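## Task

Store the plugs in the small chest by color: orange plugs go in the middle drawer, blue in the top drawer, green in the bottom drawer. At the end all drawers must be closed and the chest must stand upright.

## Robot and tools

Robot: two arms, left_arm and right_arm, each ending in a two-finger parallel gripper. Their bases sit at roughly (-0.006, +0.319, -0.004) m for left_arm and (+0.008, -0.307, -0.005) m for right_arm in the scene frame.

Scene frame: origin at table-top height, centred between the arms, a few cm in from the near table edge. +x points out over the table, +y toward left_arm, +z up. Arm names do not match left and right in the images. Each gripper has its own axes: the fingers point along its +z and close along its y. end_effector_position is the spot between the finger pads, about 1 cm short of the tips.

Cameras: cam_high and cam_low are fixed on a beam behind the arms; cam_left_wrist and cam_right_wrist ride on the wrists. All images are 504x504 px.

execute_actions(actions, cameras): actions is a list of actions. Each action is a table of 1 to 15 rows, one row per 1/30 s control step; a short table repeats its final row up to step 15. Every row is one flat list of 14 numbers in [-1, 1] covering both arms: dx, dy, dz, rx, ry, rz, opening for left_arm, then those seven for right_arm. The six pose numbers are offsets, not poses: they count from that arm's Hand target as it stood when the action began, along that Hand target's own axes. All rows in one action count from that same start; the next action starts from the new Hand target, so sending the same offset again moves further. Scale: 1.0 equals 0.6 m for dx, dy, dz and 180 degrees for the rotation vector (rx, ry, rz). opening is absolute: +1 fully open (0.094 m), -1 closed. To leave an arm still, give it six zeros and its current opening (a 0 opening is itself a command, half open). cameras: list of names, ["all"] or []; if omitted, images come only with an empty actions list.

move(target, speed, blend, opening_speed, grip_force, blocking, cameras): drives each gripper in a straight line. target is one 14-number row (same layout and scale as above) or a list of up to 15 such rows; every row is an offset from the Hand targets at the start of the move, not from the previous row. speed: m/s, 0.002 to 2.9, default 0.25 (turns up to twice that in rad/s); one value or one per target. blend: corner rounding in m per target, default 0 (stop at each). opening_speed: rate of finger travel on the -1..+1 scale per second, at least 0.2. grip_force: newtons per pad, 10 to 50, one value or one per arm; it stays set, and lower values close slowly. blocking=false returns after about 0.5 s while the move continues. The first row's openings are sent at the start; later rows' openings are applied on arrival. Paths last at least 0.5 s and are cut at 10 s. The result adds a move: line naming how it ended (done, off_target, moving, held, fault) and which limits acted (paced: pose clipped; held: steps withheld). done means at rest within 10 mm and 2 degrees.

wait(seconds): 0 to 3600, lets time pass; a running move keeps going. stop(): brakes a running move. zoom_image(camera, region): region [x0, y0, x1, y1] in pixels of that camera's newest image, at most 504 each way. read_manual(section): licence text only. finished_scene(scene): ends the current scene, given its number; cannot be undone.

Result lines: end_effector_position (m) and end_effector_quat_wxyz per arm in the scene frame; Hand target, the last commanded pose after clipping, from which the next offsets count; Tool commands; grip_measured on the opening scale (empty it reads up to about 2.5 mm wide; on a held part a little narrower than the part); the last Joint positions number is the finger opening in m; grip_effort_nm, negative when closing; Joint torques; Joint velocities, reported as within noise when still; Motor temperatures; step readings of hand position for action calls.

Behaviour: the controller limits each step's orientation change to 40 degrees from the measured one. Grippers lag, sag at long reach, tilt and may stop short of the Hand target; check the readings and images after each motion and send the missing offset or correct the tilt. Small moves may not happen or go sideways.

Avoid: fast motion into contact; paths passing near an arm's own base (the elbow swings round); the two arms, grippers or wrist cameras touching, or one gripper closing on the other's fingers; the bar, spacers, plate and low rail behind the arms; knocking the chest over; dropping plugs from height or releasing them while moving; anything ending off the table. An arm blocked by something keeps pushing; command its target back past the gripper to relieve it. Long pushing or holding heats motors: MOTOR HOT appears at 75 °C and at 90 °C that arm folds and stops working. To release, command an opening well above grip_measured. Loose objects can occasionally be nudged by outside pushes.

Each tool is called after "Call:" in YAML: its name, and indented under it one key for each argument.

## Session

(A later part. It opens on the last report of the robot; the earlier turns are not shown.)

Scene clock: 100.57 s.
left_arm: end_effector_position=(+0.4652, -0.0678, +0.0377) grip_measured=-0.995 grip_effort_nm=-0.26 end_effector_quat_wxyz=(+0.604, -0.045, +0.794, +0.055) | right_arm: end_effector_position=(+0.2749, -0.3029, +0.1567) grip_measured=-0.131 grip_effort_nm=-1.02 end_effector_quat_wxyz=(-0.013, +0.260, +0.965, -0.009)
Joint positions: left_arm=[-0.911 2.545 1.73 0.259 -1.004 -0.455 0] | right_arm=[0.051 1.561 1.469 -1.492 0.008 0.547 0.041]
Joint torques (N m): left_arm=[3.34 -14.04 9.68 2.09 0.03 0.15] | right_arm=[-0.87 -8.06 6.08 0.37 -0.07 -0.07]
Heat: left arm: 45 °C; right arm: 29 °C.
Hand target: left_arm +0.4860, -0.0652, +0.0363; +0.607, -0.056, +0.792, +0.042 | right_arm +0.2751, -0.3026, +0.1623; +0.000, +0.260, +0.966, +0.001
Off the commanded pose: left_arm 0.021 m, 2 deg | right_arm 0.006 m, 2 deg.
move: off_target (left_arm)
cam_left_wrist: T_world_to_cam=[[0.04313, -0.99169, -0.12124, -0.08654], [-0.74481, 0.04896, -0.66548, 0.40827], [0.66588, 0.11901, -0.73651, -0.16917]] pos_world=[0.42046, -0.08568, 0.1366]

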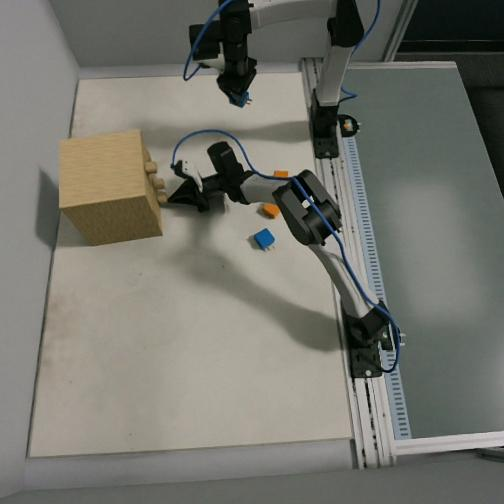

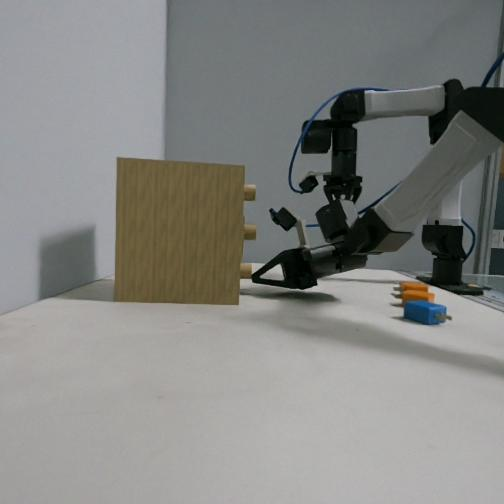

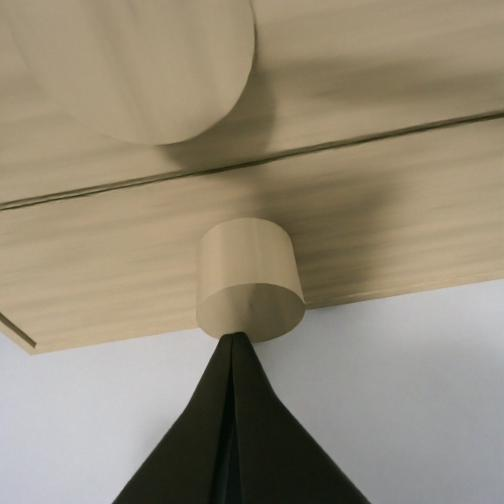

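Call:
move:
  target:
    - [-0.005,0,-0.176,0,0,0,-1,0,0,0,0,0,0,-0.3]
    - [-0.195,-0.006,-0.2025,0,0,0,0.2,0,0,0,0,0,0,-0.3]
  speed: [0.2,0.3]
  blend: [0.03,0]
  cameras: ["cam_high","cam_left_wrist"]

Scene clock: 104.67 s.
left_arm: end_effector_position=(+0.3952, -0.0825, +0.1527) grip_measured=+0.197 grip_effort_nm=0.14 end_effector_quat_wxyz=(+0.592, -0.027, +0.804, +0.059) | right_arm: end_effector_position=(+0.2749, -0.3029, +0.1567) grip_measured=-0.131 grip_effort_nm=-1.02 end_effector_quat_wxyz=(-0.013, +0.260, +0.965, -0.009)
Joint positions: left_arm=[-1.035 2.25 1.755 -0.22 -1.078 -0.593 0.056] | right_arm=[0.051 1.561 1.469 -1.492 0.008 0.547 0.041]
Joint torques (N m): left_arm=[1.16 -18.33 9.68 1.64 -0.44 -0.14] | right_arm=[-0.85 -8.05 6.08 0.37 -0.07 -0.06]
Heat: left arm: 46 °C; right arm: 29 °C.
Hand target: left_arm +0.4006, -0.0807, +0.1808; +0.607, -0.056, +0.792, +0.043 | right_arm +0.2751, -0.3026, +0.1623; +0.000, +0.260, +0.966, +0.001
Off the commanded pose: left_arm 0.029 m, 4 deg | right_arm 0.006 m, 2 deg.
move: off_target (left_arm); target 2's new opening was sent with left_arm's hand 0.029 m and 4 deg from that target
cam_left_wrist: T_world_to_cam=[[0.01562, -0.98878, -0.14855, -0.06888], [-0.76468, 0.08391, -0.63893, 0.44016], [0.64422, 0.12357, -0.75479, -0.02441]] pos_world=[0.35338, -0.10202, 0.25257]

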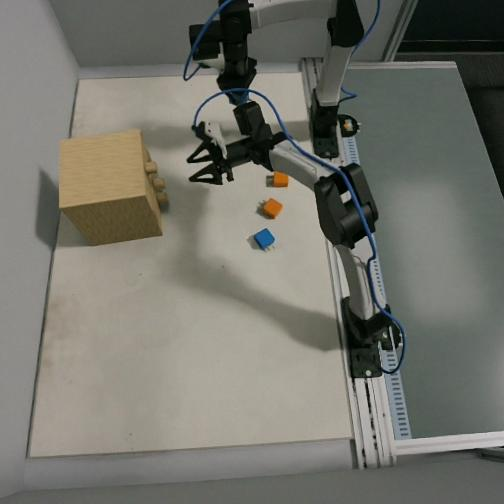

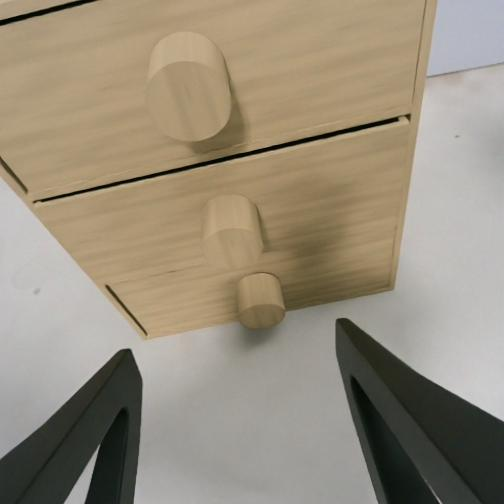

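Call:
move:
  target:
    - [-0.05,0.001,0.0215,0,0,0,0.2,0,0,0,0,0,0,-0.3]
    - [-0.08,0.001,0.134,0,0,0,0.2,0,0,0,0,0,0,-0.3]
  speed: [0.2,0.15]
  blend: [0.02,0]
  cameras: ["cam_low","cam_left_wrist"]

Scene clock: 107.90 s.
left_arm: end_effector_position=(+0.4841, -0.0631, +0.2088) grip_measured=+0.197 grip_effort_nm=0.14 end_effector_quat_wxyz=(+0.607, -0.060, +0.792, +0.044) | right_arm: end_effector_position=(+0.2749, -0.3029, +0.1567) grip_measured=-0.131 grip_effort_nm=-1.02 end_effector_quat_wxyz=(-0.013, +0.260, +0.965, -0.009)
Joint positions: left_arm=[-0.871 2.348 2.07 -0.237 -0.972 -0.446 0.056] | right_arm=[0.051 1.561 1.469 -1.492 0.008 0.547 0.041]
Joint torques (N m): left_arm=[0.64 -14.3 9.91 1.8 -0.12 0.14] | right_arm=[-0.85 -8.06 6.08 0.37 -0.07 -0.07]
Heat: left arm: 47 °C; right arm: 29 °C.
Hand target: left_arm +0.4896, -0.0675, +0.2062; +0.607, -0.056, +0.792, +0.042 | right_arm +0.2751, -0.3026, +0.1623; +0.000, +0.260, +0.966, +0.001
Off the commanded pose: left_arm 0.008 m, 0 deg | right_arm 0.006 m, 2 deg.
move: done; blend cut to 0.0166 m at target 1
cam_left_wrist: T_world_to_cam=[[0.05352, -0.99472, -0.08752, -0.07417], [-0.73804, 0.01963, -0.67448, 0.53276], [0.67263, 0.10069, -0.73309, -0.06154]] pos_world=[0.43856, -0.07804, 0.30773]

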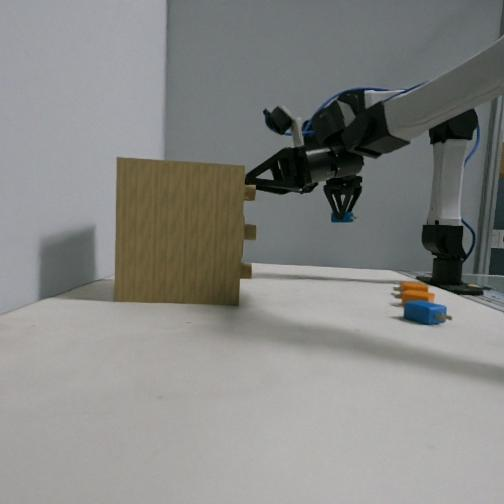

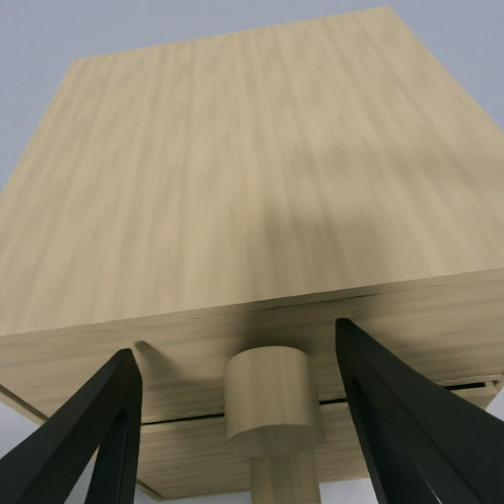

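Call:
move:
  target:
    - [0.048,-0.017,0.0105,0,0,0,0.2,0,0,0,0,0,0,-0.3]
    - [0.048,-0.017,0.0105,0,0,0,-0.55,0,0,0,0,0,0,-0.3]
    - [0.087,-0.024,-0.194,0,0,0,-0.55,0,0,0,0,0,0,-0.3]
  speed: [0.12,0.1,0.15]
  cameras: ["cam_high","cam_low","cam_left_wrist"]

Scene clock: 111.97 s.
left_arm: end_effector_position=(+0.3807, -0.0908, +0.1718) grip_measured=-0.438 grip_effort_nm=-1.02 end_effector_quat_wxyz=(+0.614, -0.064, +0.784, +0.066) | right_arm: end_effector_position=(+0.2749, -0.3029, +0.1567) grip_measured=-0.131 grip_effort_nm=-1.02 end_effector_quat_wxyz=(-0.013, +0.260, +0.965, -0.009)
Joint positions: left_arm=[-1.08 2.282 1.86 -0.335 -1.189 -0.698 0.026] | right_arm=[0.051 1.561 1.469 -1.492 0.008 0.547 0.041]
Joint torques (N m): left_arm=[-1.77 -20.18 7.04 1.01 -0.06 -0.18] | right_arm=[-0.85 -8.05 6.08 0.37 -0.07 -0.07]
Heat: left arm: 48 °C; right arm: 29 °C.
Hand target: left_arm +0.3669, -0.0995, +0.1862; +0.607, -0.056, +0.792, +0.042 | right_arm +0.2751, -0.3026, +0.1623; +0.000, +0.260, +0.966, +0.001
Off the commanded pose: left_arm 0.022 m, 3 deg | right_arm 0.006 m, 2 deg.
move: off_target (left_arm)
cam_left_wrist: T_world_to_cam=[[0.08944, -0.98906, -0.11733, -0.10751], [-0.72672, 0.01575, -0.68675, 0.42953], [0.68108, 0.14669, -0.71736, -0.01804]] pos_world=[0.33406, -0.11045, 0.26942]

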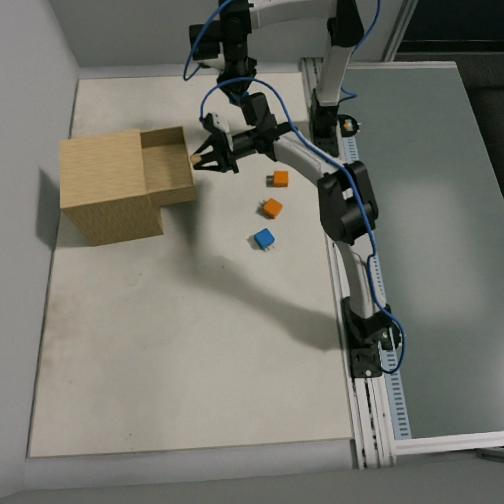

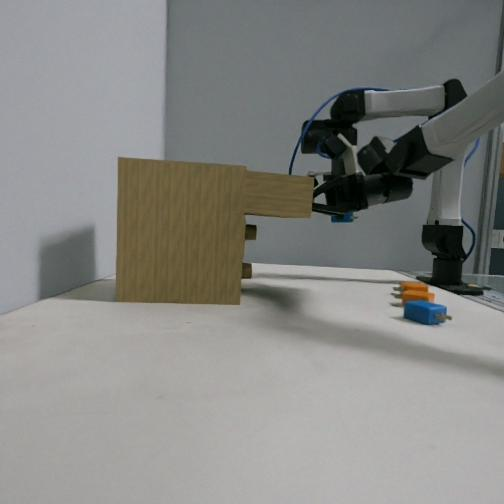

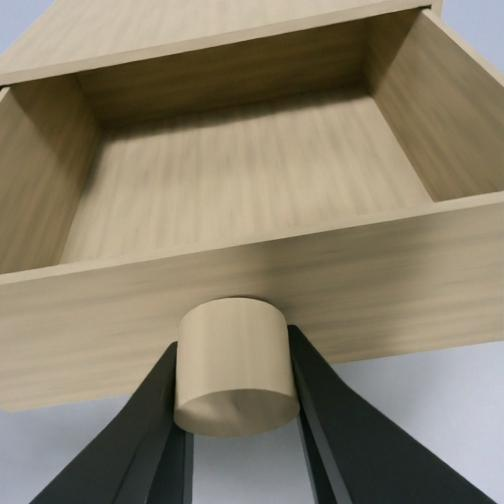

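Call:
move:
  target:
    - [0,0,0,0,0,0,-0.55,0,0,-0.18,0,0,0,-0.3]
    - [0,0,0,0,0,0,-0.55,-0.1,0.409,-0.18,0,0,0,-0.3]
    - [0,0,0,0,0,0,-0.55,-0.1,0.409,-0.045,0,0,0,-0.3]
  speed: [0.3,0.35,0.15]
  blend: [0.03,0,0]
  cameras: ["cam_high","cam_low","cam_right_wrist"]

Scene clock: 118.07 s.
left_arm: end_effector_position=(+0.3807, -0.0908, +0.1717) grip_measured=-0.438 grip_effort_nm=-1.02 end_effector_quat_wxyz=(+0.614, -0.065, +0.784, +0.066) | right_arm: end_effector_position=(+0.4471, -0.1207, +0.2076) grip_measured=-0.131 grip_effort_nm=-1.02 end_effector_quat_wxyz=(+0.123, +0.247, +0.957, +0.090)
Joint positions: left_arm=[-1.08 2.282 1.86 -0.335 -1.189 -0.701 0.026] | right_arm=[0.44 2.223 2.539 -1.564 0.015 0.911 0.041]
Joint torques (N m): left_arm=[-1.69 -20.11 7.1 1.04 -0.03 -0.18] | right_arm=[-0.38 -11.45 6.35 0.86 0.05 -0.02]
Motor temperatures (°C): left_arm=[18 53 31 25 19 21 21] | right_arm=[19 28 29 22 16 21 22]
Heat: left arm: 53 °C; right arm: 29 °C.
Hand target: left_arm +0.3669, -0.0995, +0.1862; +0.607, -0.056, +0.792, +0.042 | right_arm +0.4473, -0.1206, +0.2098; +0.125, +0.247, +0.957, +0.092 (not the last commanded pose)
Off the commanded pose: left_arm 0.022 m, 3 deg | right_arm 0.018 m, 17 deg.
joint at its limit (right arm) — joint 4 (wrist pitch), lower limit.
move: held (right_arm; a check stopped the path); path passed 2 of 3 targets; limits=held
pose unreachable (right arm): on one or more control steps of this call, first in action 0 (counted from 0), this arm could not follow its commanded pose, so it was not sent that pose on those steps. It may still have moved: this result reports where it is.
cause: moving toward the commanded pose would bring a part of the arm too close to another arm (this arm's upper arm (the part past joint 2) and the left arm's wrist (the part past joint 4), along the way the arms are being sent, or toward where that arm still pushes).
cam_right_wrist: T_world_to_cam=[[-0.56711, -0.8034, -0.18147, 0.1904], [-0.7948, 0.47601, 0.37645, 0.36653], [-0.21606, 0.35772, -0.90849, 0.43469]] pos_world=[0.49322, -0.177, 0.29148]

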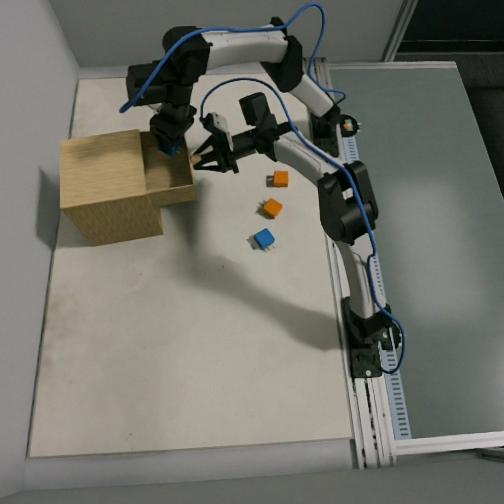

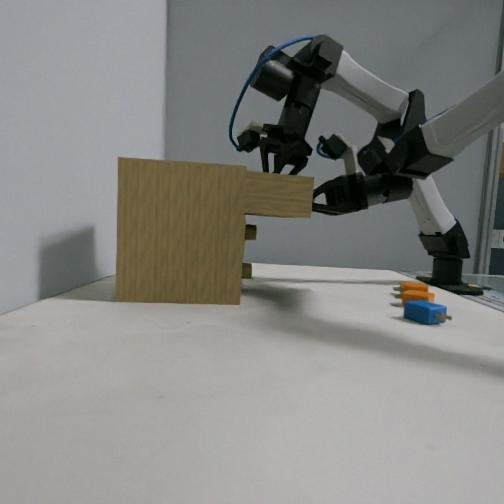

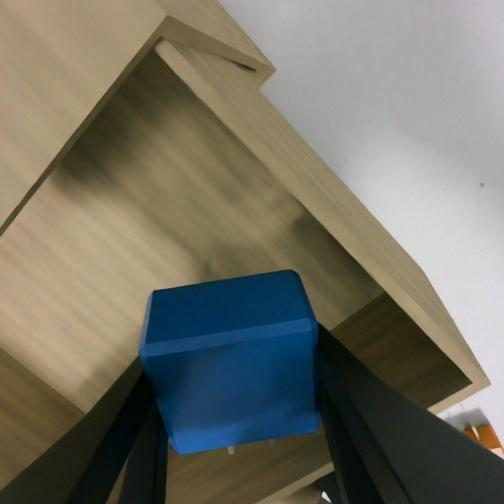

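Call:
move:
  target:
    - [0.0175,0.0115,0.03,0,0,0,-0.55,0,0,0,0,0,0,-0.3]
    - [0.0175,0.0115,0.03,0,0,0,0.1,0,0,0,0,0,0,-0.3]
    - [0.0175,0.0115,-0.103,0,0,0,0.1,0,0,0,0,0,0,-0.3]
    - [0.14,0.285,-0.179,0.191,0.385,0.251,0.7,0.011,-0.013,0.048,0,0,0,-0.3]
    - [0.14,0.285,-0.179,0.191,0.385,0.251,0.7,0.011,-0.013,0.048,0,0,0,0.12]
    - [0.14,0.285,-0.179,0.191,0.385,0.251,0.7,-0.029,0.036,-0.13,0,0,0,0.12]
  speed: [0.25,0.2,0.2,0.35,0.2,0.25]
  cameras: ["all"]

Scene clock: 122.73 s.
left_arm: end_effector_position=(+0.3750, -0.0929, +0.1535) grip_measured=+0.097 grip_effort_nm=0.14 end_effector_quat_wxyz=(+0.600, -0.041, +0.796, +0.061) | right_arm: end_effector_position=(+0.4471, -0.1207, +0.2076) grip_measured=-0.131 grip_effort_nm=-1.02 end_effector_quat_wxyz=(+0.123, +0.247, +0.957, +0.090)
Joint positions: left_arm=[-1.086 2.27 1.791 -0.294 -1.143 -0.681 0.052] | right_arm=[0.44 2.223 2.539 -1.564 0.015 0.911 0.041]
Joint torques (N m): left_arm=[0.84 -15.87 6.67 1.55 -0.32 0.05] | right_arm=[-0.36 -11.44 6.3 0.88 0.05 0]
Motor temperatures (°C): left_arm=[18 56 30 25 19 21 21] | right_arm=[19 29 29 22 16 21 22]
Heat: left arm: 56 °C; right arm: 29 °C.
Hand target: left_arm +0.3767, -0.0926, +0.1546; +0.602, -0.043, +0.795, +0.059 (not the last commanded pose) | right_arm +0.4473, -0.1206, +0.2098; +0.125, +0.247, +0.957, +0.092 (not the last commanded pose)
Tool commands: left_gripper/opening=+0.1 right_gripper/opening=-0.3
Off the commanded pose: left_arm 0.214 m, 88 deg | right_arm 0.085 m, 0 deg.
joint at its limit (right arm) — joint 4 (wrist pitch), lower limit.
move: held (left_arm; a check stopped the path), off_target (right_arm; braked when a check withheld steps of left_arm); path passed 2 of 6 targets; target 4's new opening was not sent; target 5's new opening was not sent; target 2's new opening was sent with left_arm's hand 0.001 m and 3 deg from that target; limits=held
pose unreachable (left arm): on one or more control steps of this call, first in action 0 (counted from 0), this arm could not follow its commanded pose, so it was not sent that pose on those steps. It may still have moved: this result reports where it is.
cause: moving toward the commanded pose would bring a part of the arm too close to another arm (this arm's wrist (the part past joint 4) and the right arm's forearm (the part past joint 3), where that arm would come to rest).
cam_left_wrist: T_world_to_cam=[[0.04201, -0.9898, -0.13612, -0.09069], [-0.75064, 0.05864, -0.6581, 0.42134], [0.65938, 0.12983, -0.74052, -0.01681]] pos_world=[0.33117, -0.1123, 0.25249]
cam_right_wrist: T_world_to_cam=[[-0.56711, -0.8034, -0.18147, 0.1904], [-0.7948, 0.47601, 0.37645, 0.36653], [-0.21606, 0.35772, -0.90849, 0.43469]] pos_world=[0.49322, -0.177, 0.29148]

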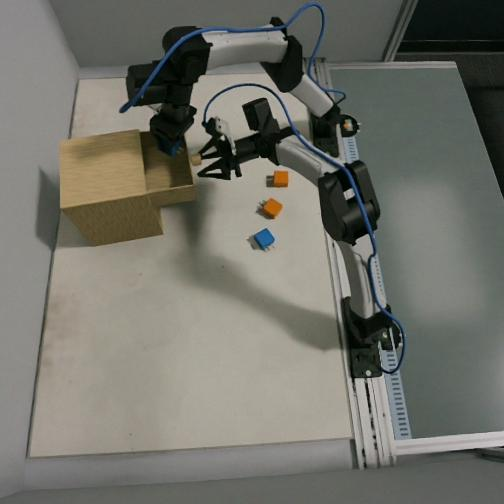

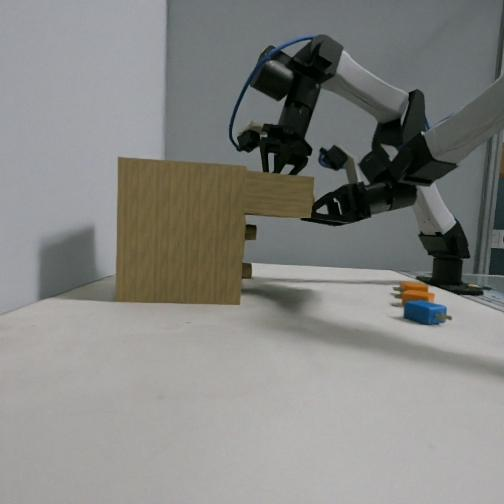

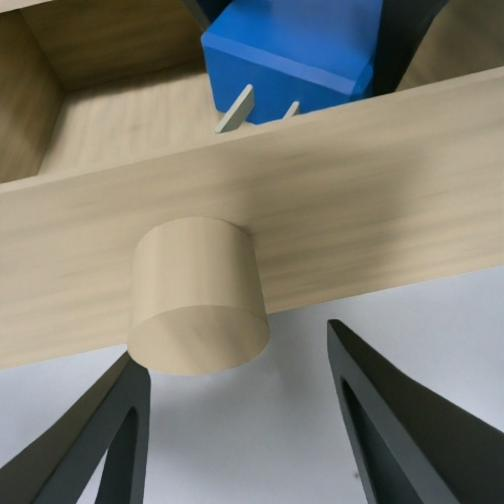

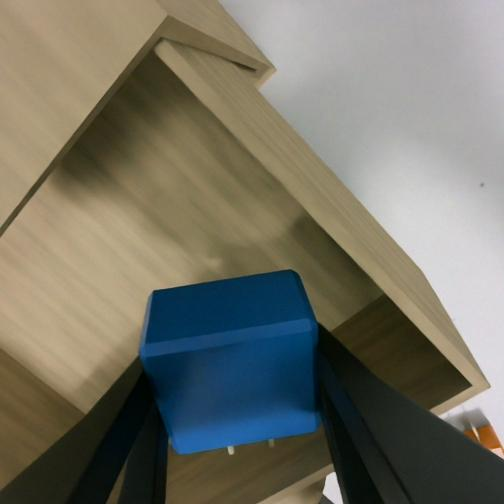

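Call:
move:
  target:
    - [0.086,0.017,0.009,0,0,0,0.1,0,0,0,0,0,0,-0.3]
    - [0.063,0.24,-0.005,0,0,0,0.3,0,0,0,0,0,0,-0.3]
  speed: 0.25
  blend: [0.02,0]

Scene clock: 127.10 s.
left_arm: end_effector_position=(+0.3401, +0.0493, +0.1068) grip_measured=+0.298 grip_effort_nm=0.14 end_effector_quat_wxyz=(+0.591, -0.028, +0.802, +0.080) | right_arm: end_effector_position=(+0.4471, -0.1207, +0.2076) grip_measured=-0.131 grip_effort_nm=-1.03 end_effector_quat_wxyz=(+0.123, +0.247, +0.957, +0.090)
Joint positions: left_arm=[-0.996 1.866 0.949 0.214 -1.079 -0.547 0.061] | right_arm=[0.44 2.223 2.539 -1.564 0.015 0.911 0.041]
Joint velocities: left_arm=[-0.002 0.017 0.002 0.066 0.154 0.022 -0.001] | right_arm=[within noise]
Joint torques (N m): left_arm=[1.18 -15.31 5.48 1.85 -0.22 0.1] | right_arm=[-0.38 -11.47 6.32 0.87 0.04 -0.01]
Motor temperatures (°C): left_arm=[18 56 30 25 19 21 21] | right_arm=[19 29 29 22 16 21 22]
Heat: left arm: 56 °C; right arm: 29 °C.
Hand target: left_arm +0.3434, +0.0494, +0.1253; +0.602, -0.043, +0.795, +0.059 | right_arm +0.4473, -0.1206, +0.2098; +0.125, +0.247, +0.957, +0.092
Off the commanded pose: left_arm 0.019 m, 3 deg | right_arm 0.002 m, 0 deg.
joint at its limit (right arm) — joint 4 (wrist pitch), lower limit.
move: off_target (left_arm); target 2's new opening was sent with left_arm's hand 0.019 m and 3 deg from that target

Call:
move:
  target:
    - [0.032,0.049,-0.201,0.2,0.376,0.242,0.8,0.011,-0.013,0.048,0,0,0,-0.3]
    - [0.032,0.049,-0.201,0.2,0.376,0.242,0.8,0.011,-0.013,0.048,0,0,0,0.12]
    - [0.032,0.049,-0.201,0.2,0.376,0.242,0.8,-0.029,0.036,-0.13,0,0,0,0.12]
  speed: [0.25,0.2,0.25]
  cameras: ["all"]

Scene clock: 133.77 s.
left_arm: end_effector_position=(+0.2148, +0.0643, +0.1396) grip_measured=+0.797 grip_effort_nm=0.14 end_effector_quat_wxyz=(+0.002, +0.380, +0.925, +0.007) | right_arm: end_effector_position=(+0.4508, -0.1186, +0.2819) grip_measured=+0.118 grip_effort_nm=0.10 end_effector_quat_wxyz=(+0.207, +0.241, +0.935, +0.156)
Joint positions: left_arm=[-0.828 1.835 1.68 -1.424 0.004 -0.066 0.084] | right_arm=[0.441 2.159 2.686 -1.556 0.013 0.911 0.053]
Joint torques (N m): left_arm=[1.39 -8.8 8.42 0.26 0.1 0.12] | right_arm=[-0.35 -10.92 7.82 1.15 0.07 -0.04]
Heat: left arm: 54 °C; right arm: 31 °C.
Hand target: left_arm +0.2193, +0.0610, +0.1404; -0.001, +0.382, +0.924, +0.001 | right_arm +0.4496, -0.1195, +0.2925; +0.125, +0.247, +0.957, +0.092
Off the commanded pose: left_arm 0.006 m, 1 deg | right_arm 0.011 m, 12 deg.
joint sent to its limit (right arm) — joint 4 (wrist pitch), lower limit. The joint targets are off in orientation, not in position.
move: off_target (right_arm); target 2's new opening was sent with right_arm's hand 0.013 m and 2 deg from that target
cam_left_wrist: T_world_to_cam=[[-0.77707, -0.62714, 0.05349, 0.19606], [-0.51036, 0.67754, 0.5296, 0.02554], [-0.36837, 0.38423, -0.84656, 0.27737]] pos_world=[0.26756, -0.00092, 0.2108]
cam_right_wrist: T_world_to_cam=[[-0.51181, -0.77978, -0.36054, 0.23604], [-0.85839, 0.4471, 0.25154, 0.40095], [-0.03494, 0.43822, -0.89819, 0.42718]] pos_world=[0.47991, -0.18241, 0.36793]

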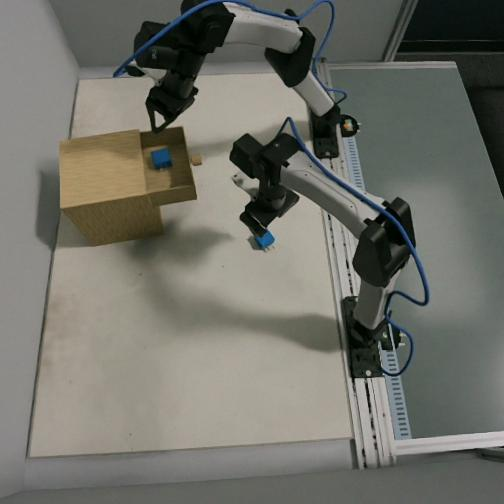

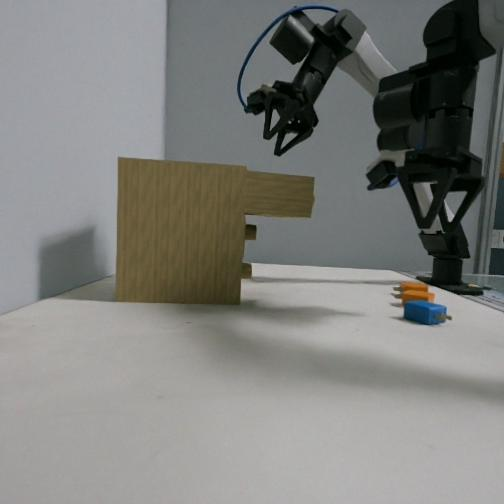

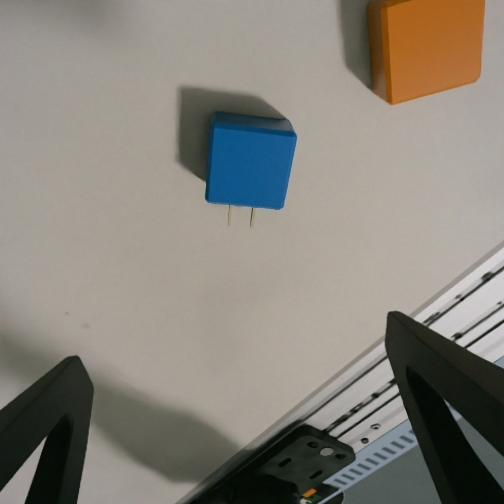

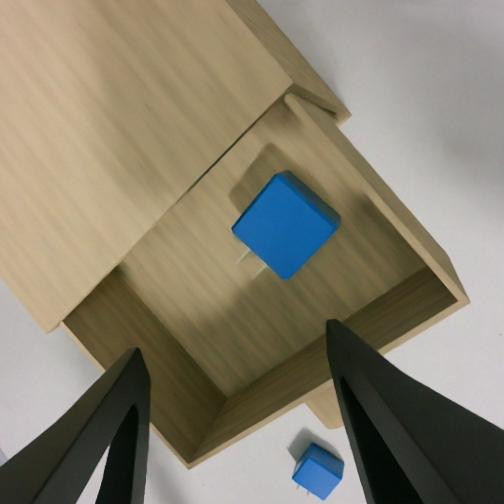

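Call:
move:
  target:
    - [-0.022,-0.015,0.2,0,0,0,0.8,0.44,-0.284,0.064,0.059,0.081,-0.16,0.8]
    - [-0.022,-0.015,0.2,0,0,0,-0.3,0.44,-0.284,0.064,0.059,0.081,-0.16,0.8]
    - [-0.022,-0.015,-0.233,0,0,0,-0.3,0.44,-0.284,0.064,0.059,0.081,-0.16,0.8]
    - [-0.403,0.139,-0.233,0,0,0,-0.3,0.44,-0.284,0.064,0.059,0.081,-0.16,0.8]
  speed: 0.35
  blend: [0,0,0.03,0]
  cameras: ["all"]

Scene clock: 142.77 s.
left_arm: end_effector_position=(+0.4391, -0.0453, +0.2752) grip_measured=-0.170 grip_effort_nm=-1.02 end_effector_quat_wxyz=(+0.358, +0.348, +0.860, -0.107) | right_arm: end_effector_position=(+0.1641, -0.1290, +0.1652) grip_measured=+0.798 grip_effort_nm=0.10 end_effector_quat_wxyz=(+0.006, +0.000, +1.000, +0.006)
Joint positions: left_arm=[-0.655 2.388 2.837 -1.261 0.013 0.084 0.039] | right_arm=[0.901 1.417 1.365 -1.49 0.013 0.871 0.084]
Joint torques (N m): left_arm=[0.79 -13.34 8.18 2.12 0.14 0.18] | right_arm=[0.08 -4.66 5.89 0.24 0.04 0.04]
Motor temperatures (°C): left_arm=[18 51 31 24 19 21 21] | right_arm=[19 31 29 22 16 20 21]
Heat: left arm: 51 °C; right arm: 31 °C.
Hand target: left_arm +0.4496, -0.0508, +0.2799; +0.033, +0.381, +0.924, -0.009 | right_arm +0.1604, -0.1312, +0.1641; +0.000, -0.001, +1.000, +0.000
Off the commanded pose: left_arm 0.013 m, 44 deg; orientation clipped | right_arm 0.004 m, 1 deg.
elbow stopped short (left arm): the move would have taken joint 3 (elbow) straighter than the controller allows.
move: off_target (left_arm); limits=paced
cam_left_wrist: T_world_to_cam=[[-0.76167, -0.64124, -0.09307, 0.32727], [-0.61814, 0.76216, -0.1924, 0.39227], [0.19431, -0.08902, -0.97689, 0.28413]] pos_world=[0.43654, -0.06382, 0.38349]
cam_right_wrist: T_world_to_cam=[[-0.11897, -0.99102, 0.061, -0.12216], [-0.84322, 0.13329, 0.52078, 0.10139], [-0.52423, 0.01052, -0.85151, 0.33433]] pos_world=[0.24623, -0.13809, 0.23934]

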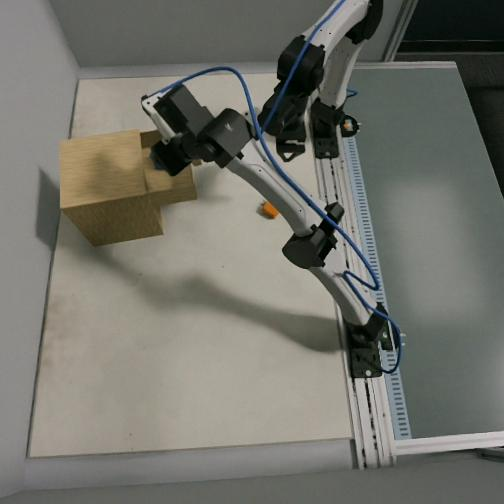

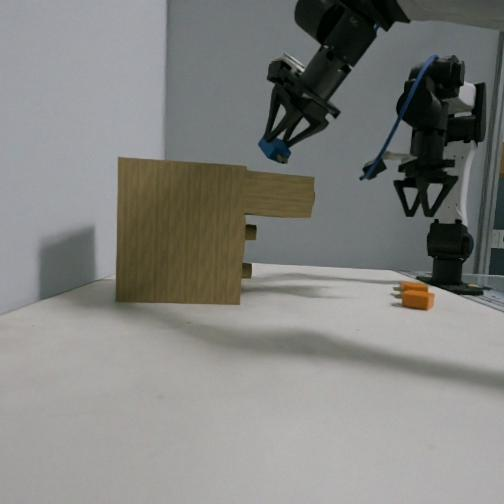

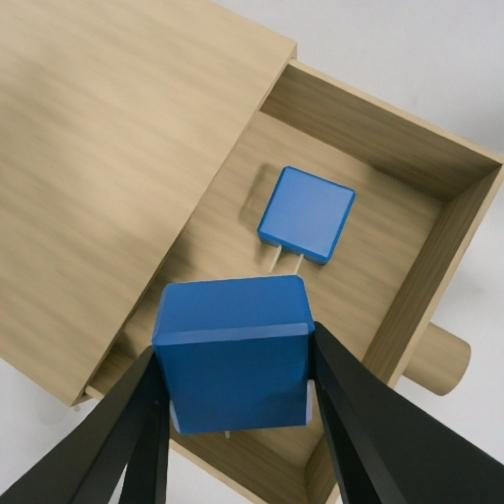

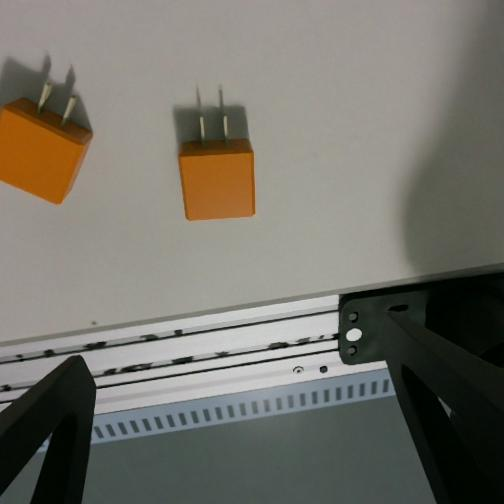

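Call:
move:
  target:
    - [0.026,-0.006,0.161,0,0,0,-0.3,-0.006,0.009,0.243,0,0,0,0.8]
    - [0.026,-0.006,0.161,0,0,0,0.13,-0.006,0.009,0.243,0,0,0,-0.3]
    - [0,0,0,0,0,0,0.13,-0.006,0.009,0,0,0,0,-0.3]
    - [0.095,-0.141,-0.018,0,0,0,0.13,-0.167,-0.283,-0.02,0,0,0,-0.3]
  speed: [0.25,0.25,0.3,0.35]
  blend: [0,0,0.03,0]
  cameras: ["all"]

Scene clock: 151.30 s.
left_arm: end_effector_position=(+0.3531, -0.0770, +0.2461) grip_measured=+0.128 grip_effort_nm=0.14 end_effector_quat_wxyz=(+0.255, +0.375, +0.884, -0.113) | right_arm: end_effector_position=(+0.2568, -0.3016, +0.1711) grip_measured=-0.133 grip_effort_nm=-1.02 end_effector_quat_wxyz=(-0.003, +0.000, +1.000, -0.006)
Joint positions: left_arm=[-0.803 2.386 2.848 -1.473 0.013 -0.029 0.053] | right_arm=[0.059 1.478 1.448 -1.528 0.01 0.031 0.041]
Joint torques (N m): left_arm=[0.73 -21.65 7.08 1.51 0.06 -0.1] | right_arm=[-0.84 -3.95 9.18 0.25 -0.11 -0.06]
Heat: left arm: 52 °C; right arm: 30 °C.
Hand target: left_arm +0.3490, -0.0704, +0.2861; +0.033, +0.381, +0.924, -0.009 | right_arm +0.2609, -0.3008, +0.1761; +0.000, -0.001, +1.000, +0.000
Off the commanded pose: left_arm 0.041 m, 29 deg | right_arm 0.007 m, 1 deg.
elbow stopped short (left arm): the move would have taken joint 3 (elbow) straighter than the controller allows.
move: off_target (left_arm); target 2's new opening was sent with left_arm's hand 0.013 m and 28 deg from that target
cam_left_wrist: T_world_to_cam=[[-0.80404, -0.59454, 0.00556, 0.23294], [-0.59457, 0.80402, -0.006, 0.30673], [-0.0009, -0.00813, -0.99997, 0.35051]] pos_world=[0.36998, -0.10528, 0.35104]
cam_right_wrist: T_world_to_cam=[[-0.1194, -0.98904, 0.08682, -0.28628], [-0.83445, 0.14735, 0.53102, 0.19977], [-0.53799, -0.00905, -0.8429, 0.3859]] pos_world=[0.34013, -0.30909, 0.24405]

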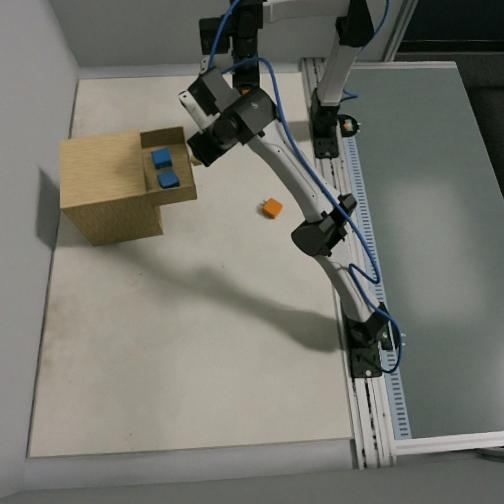

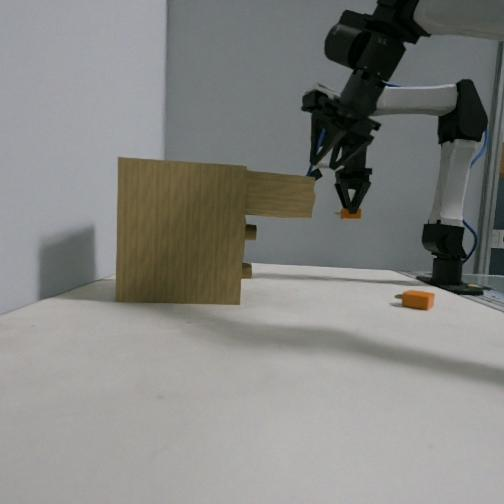

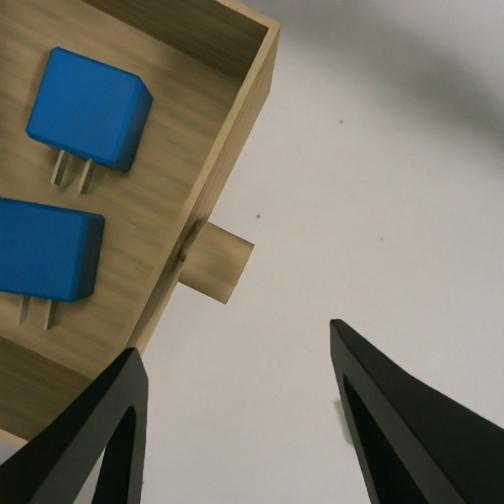

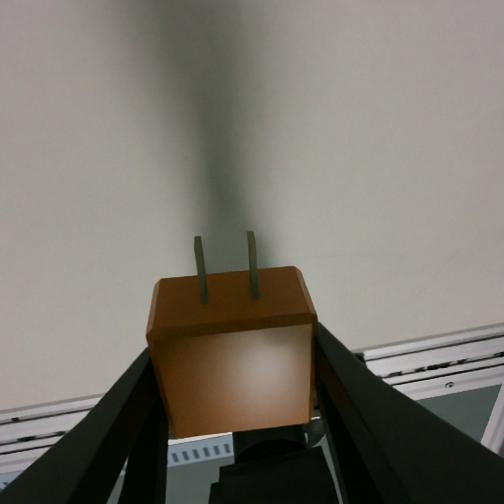

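Call:
move:
  target: [0.0125,-0.069,0.173,-0.196,-0.364,-0.243,-1,0,0,0,0,0,0,-0.3]
  speed: 0.3
  cameras: ["cam_high","cam_left_wrist"]

Scene clock: 155.47 s.
left_arm: end_effector_position=(+0.3176, -0.0925, +0.1759) grip_measured=-0.995 grip_effort_nm=-0.26 end_effector_quat_wxyz=(+0.596, -0.039, +0.801, +0.051) | right_arm: end_effector_position=(+0.2568, -0.3016, +0.1711) grip_measured=-0.133 grip_effort_nm=-1.02 end_effector_quat_wxyz=(-0.003, +0.000, +1.000, -0.006)
Joint positions: left_arm=[-1.193 2.175 1.775 -0.554 -1.191 -0.888 0] | right_arm=[0.059 1.478 1.448 -1.528 0.01 0.03 0.041]
Joint torques (N m): left_arm=[0.12 -12.9 9.61 1.49 -0.59 -0.19] | right_arm=[-0.81 -3.93 9.2 0.23 -0.1 -0.08]
Heat: left arm: 54 °C; right arm: 30 °C.
Hand target: left_arm +0.3201, -0.0988, +0.1817; +0.607, -0.056, +0.792, +0.042 | right_arm +0.2610, -0.3008, +0.1761; +0.000, -0.001, +1.000, +0.000
Off the commanded pose: left_arm 0.009 m, 3 deg | right_arm 0.007 m, 1 deg.
move: off_target (left_arm)
cam_left_wrist: T_world_to_cam=[[0.02641, -0.99211, -0.12257, -0.08239], [-0.75774, 0.06011, -0.64979, 0.39387], [0.65202, 0.11003, -0.75017, 0.0398]] pos_world=[0.27468, -0.10979, 0.27569]

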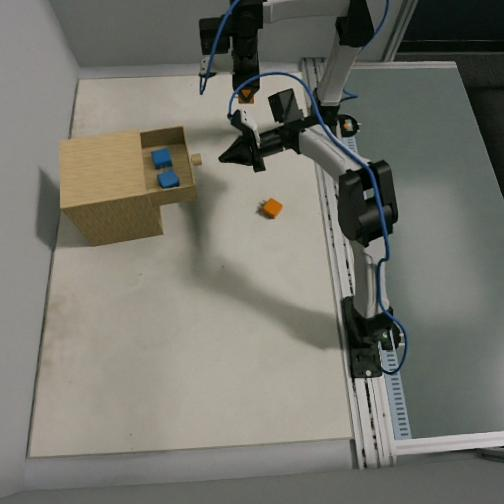

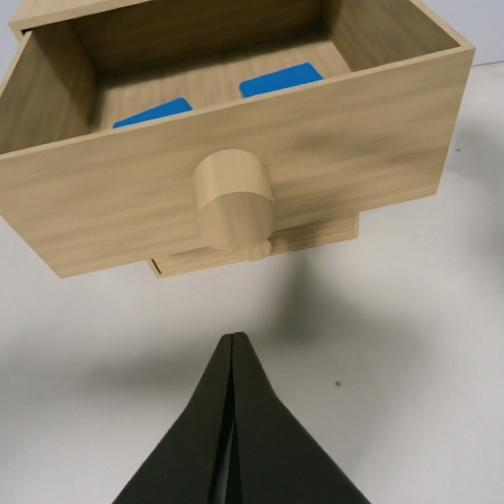

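Call:
move:
  target:
    - [-0.018,-0.012,0.046,0,0,0,-1,0,0,0,0,0,0,-0.3]
    - [-0.071,0,0.272,0,0,0,-1,0,0,0,0,0,0,-0.3]
  speed: [0.2,0.1]
  blend: [0.01,0]
  cameras: ["cam_high","cam_low","cam_left_wrist"]

Scene clock: 159.53 s.
left_arm: end_effector_position=(+0.4679, -0.0753, +0.1832) grip_measured=-0.995 grip_effort_nm=-0.26 end_effector_quat_wxyz=(+0.605, -0.049, +0.793, +0.054) | right_arm: end_effector_position=(+0.2565, -0.3017, +0.1711) grip_measured=-0.133 grip_effort_nm=-1.02 end_effector_quat_wxyz=(-0.003, +0.000, +1.000, -0.006)
Joint positions: left_arm=[-0.911 2.364 2.01 -0.199 -1.008 -0.461 0] | right_arm=[0.059 1.478 1.448 -1.529 0.01 0.03 0.041]
Joint torques (N m): left_arm=[2.95 -13.42 10.07 2.15 0.07 0.14] | right_arm=[-0.79 -3.93 9.18 0.24 -0.1 -0.07]
Heat: left arm: 54 °C; right arm: 30 °C.
Hand target: left_arm +0.4871, -0.0752, +0.1804; +0.607, -0.056, +0.792, +0.042 | right_arm +0.2610, -0.3008, +0.1761; +0.000, -0.001, +1.000, +0.000
Off the commanded pose: left_arm 0.019 m, 2 deg | right_arm 0.007 m, 1 deg.
move: off_target (left_arm)
cam_left_wrist: T_world_to_cam=[[0.04839, -0.9922, -0.11487, -0.08012], [-0.74267, 0.04116, -0.66839, 0.50643], [0.6679, 0.11765, -0.73489, -0.06434]] pos_world=[0.42296, -0.09277, 0.28201]

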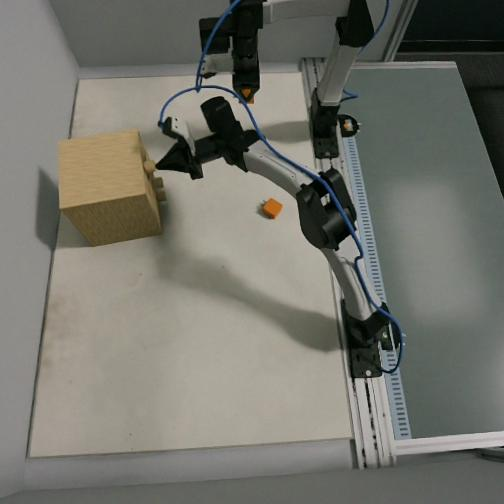

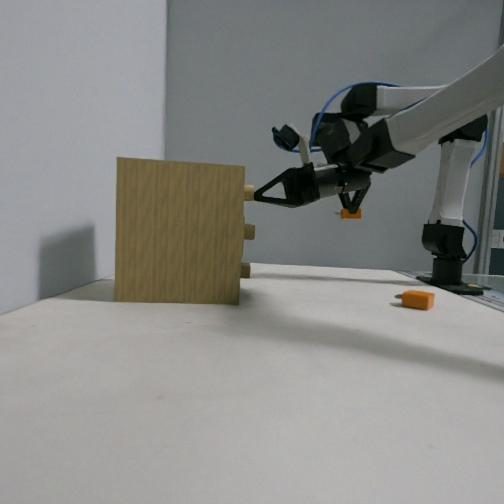

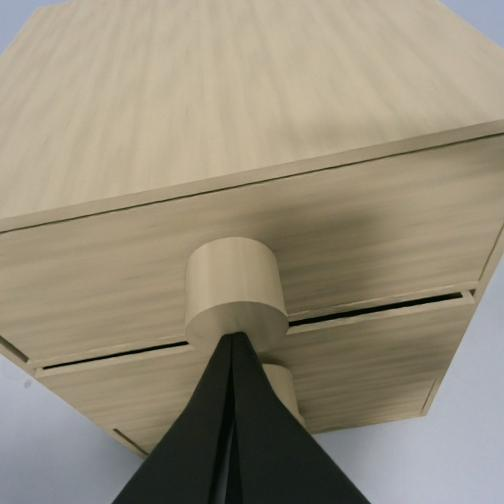

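Call:
move:
  target:
    - [0.053,-0.0045,-0.138,0,0,0,-1,0,0,0,0,0,0,-0.3]
    - [0.148,0.008,-0.085,0,0,0,0.2,0,0,0,0,0,0,-0.3]
    - [0.12,0.011,0.025,0,0,0,0.2,0,0,0,0,0,0,-0.3]
    - [0.12,0.011,0.025,0,0,0,-0.55,0,0,0,0,0,0,-0.3]
    - [0.168,0.003,-0.212,0,0,0,-0.55,0,0,0,0,0,0,-0.3]
  speed: [0.25,0.25,0.15,0.1,0.15]
  blend: [0.02,0,0,0,0]
  cameras: ["cam_high","cam_low","cam_left_wrist"]

Scene clock: 167.87 s.
left_arm: end_effector_position=(+0.3462, -0.0915, +0.0953) grip_measured=-0.518 grip_effort_nm=-1.02 end_effector_quat_wxyz=(+0.608, -0.057, +0.790, +0.050) | right_arm: end_effector_position=(+0.2565, -0.3017, +0.1711) grip_measured=-0.133 grip_effort_nm=-1.02 end_effector_quat_wxyz=(-0.003, +0.000, +1.000, -0.006)
Joint positions: left_arm=[-1.144 2.31 1.62 -0.149 -1.196 -0.798 0.023] | right_arm=[0.059 1.478 1.448 -1.529 0.01 0.029 0.041]
Joint torques (N m): left_arm=[-0.68 -20.31 7.3 0.84 -0.35 -0.05] | right_arm=[-0.8 -3.92 9.18 0.24 -0.11 -0.07]
Motor temperatures (°C): left_arm=[18 55 32 26 19 21 21] | right_arm=[19 28 32 21 16 20 22]
Heat: left arm: 55 °C; right arm: 32 °C.
Hand target: left_arm +0.3393, -0.0944, +0.1162; +0.607, -0.056, +0.792, +0.042 | right_arm +0.2610, -0.3009, +0.1761; +0.000, -0.001, +1.000, +0.000
Off the commanded pose: left_arm 0.022 m, 1 deg | right_arm 0.007 m, 1 deg.
move: off_target (left_arm); target 2's new opening was sent with left_arm's hand 0.016 m and 2 deg from that target
cam_left_wrist: T_world_to_cam=[[0.05636, -0.99333, -0.10059, -0.10465], [-0.73564, 0.0268, -0.67684, 0.35503], [0.67502, 0.11215, -0.72922, -0.04916]] pos_world=[0.30025, -0.10795, 0.19392]

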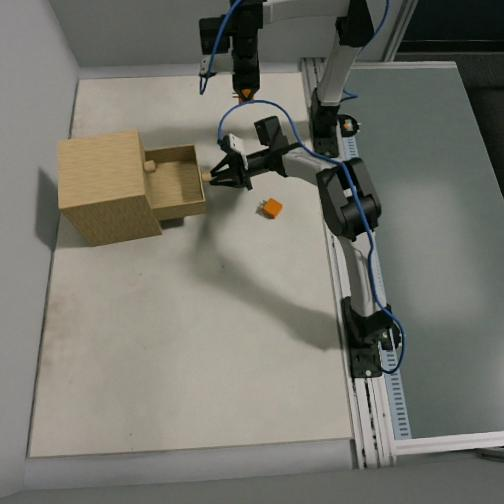

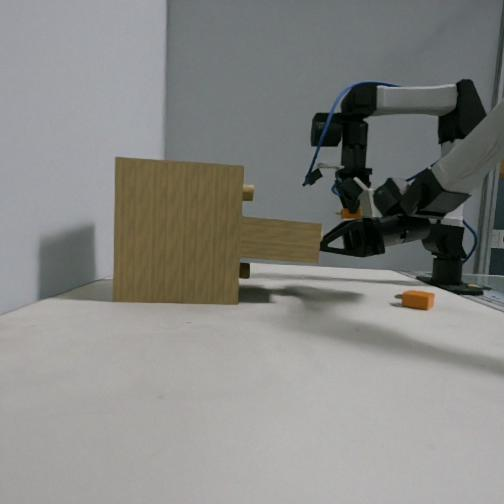

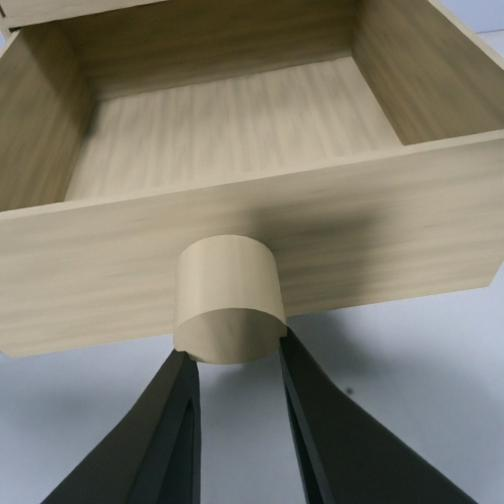

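Call:
move:
  target:
    - [0.026,0.003,0.02,0,0,0,-0.55,0,0,0,0,0,0,-0.3]
    - [0.026,0.003,0.02,0,0,0,0.15,0,0,0,0,0,0,-0.3]
    - [0.02,0.003,-0.08,0,0,0,0.15,0,0,-0.123,0,0,0,-0.3]
    - [0.013,0.12,-0.217,0.1015,0.408,0.133,0.8,-0.1,0.05,-0.123,0,0,-0.2,-0.3]
    - [0.013,0.12,-0.217,0.1015,0.408,0.133,0.8,-0.277,0.31,-0.123,0,0,-0.5,-0.3]
  speed: [0.25,0.2,0.25,0.35,0.35]
  blend: [0,0,0.02,0,0]
  cameras: ["all"]

Scene clock: 179.20 s.
left_arm: end_effector_position=(+0.1998, -0.0382, +0.1431) grip_measured=+0.797 grip_effort_nm=0.14 end_effector_quat_wxyz=(+0.009, +0.171, +0.985, -0.002) | right_arm: end_effector_position=(+0.4226, -0.1198, +0.2475) grip_measured=-0.133 grip_effort_nm=-1.02 end_effector_quat_wxyz=(-0.174, +0.690, -0.700, +0.065)
Joint positions: left_arm=[-1.019 2.151 2.15 -1.557 0.008 -0.694 0.084] | right_arm=[0.461 2.092 2.478 -1.566 0.009 -1.128 0.041]
Joint torques (N m): left_arm=[1.1 -11.63 8.13 0.32 0.15 0.13] | right_arm=[0.12 -8.64 8.64 1 -0.08 -0.06]
Motor temperatures (°C): left_arm=[18 58 32 24 19 21 21] | right_arm=[19 28 32 21 16 20 22]
Heat: left arm: 58 °C; right arm: 32 °C.
Hand target: left_arm +0.2027, -0.0410, +0.1423; -0.001, +0.173, +0.985, +0.000 | right_arm +0.4268, -0.1146, +0.2500; +0.000, +0.708, -0.707, +0.000
Off the commanded pose: left_arm 0.004 m, 1 deg | right_arm 0.007 m, 21 deg.
joint read past its limit (right arm) — joint 4 (wrist pitch), lower limit.
joint sent to its limit (left arm) — joint 4 (wrist pitch), lower limit. The joint targets still meet the commanded pose.
joint sent to its limit (right arm) — joint 4 (wrist pitch), lower limit. The joint targets are off in orientation, not in position.
move: off_target (right_arm)
cam_left_wrist: T_world_to_cam=[[-0.4403, -0.89536, 0.06689, 0.0404], [-0.75561, 0.40975, 0.51103, 0.12694], [-0.48496, 0.17446, -0.85696, 0.33083]] pos_world=[0.27414, -0.07356, 0.21593]
cam_right_wrist: T_world_to_cam=[[0.91028, -0.16771, 0.3785, -0.50233], [-0.29762, -0.90063, 0.3167, -0.02864], [0.28778, -0.40093, -0.86973, 0.15194]] pos_world=[0.40501, -0.04912, 0.33135]

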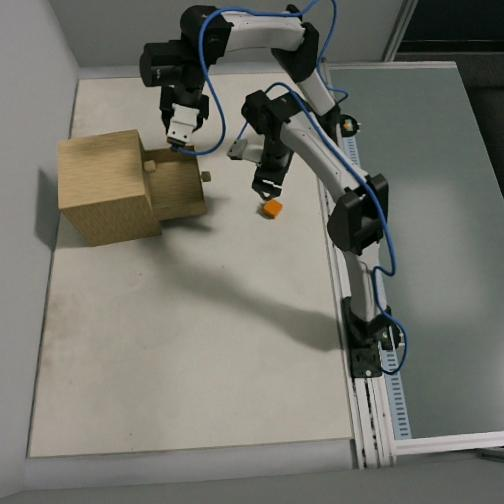

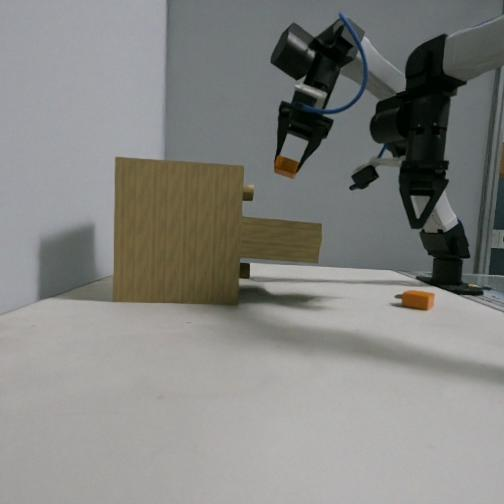

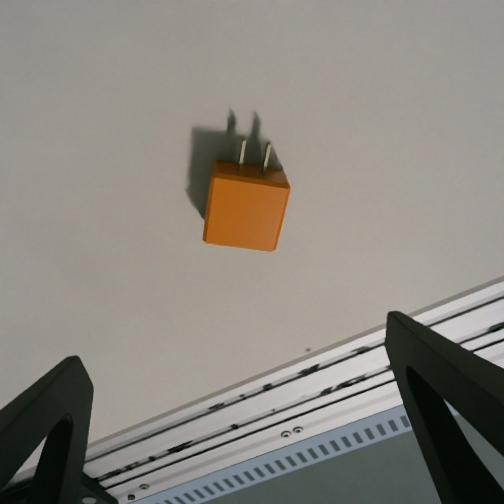

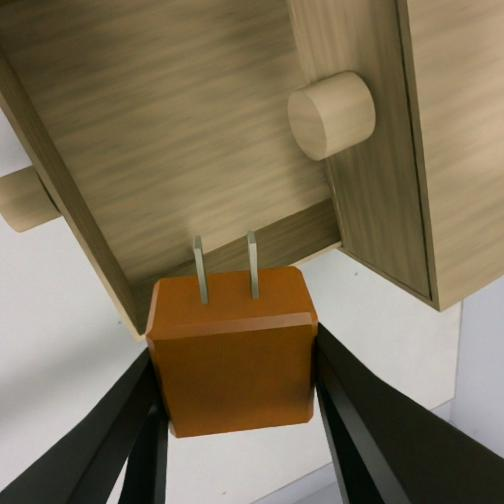

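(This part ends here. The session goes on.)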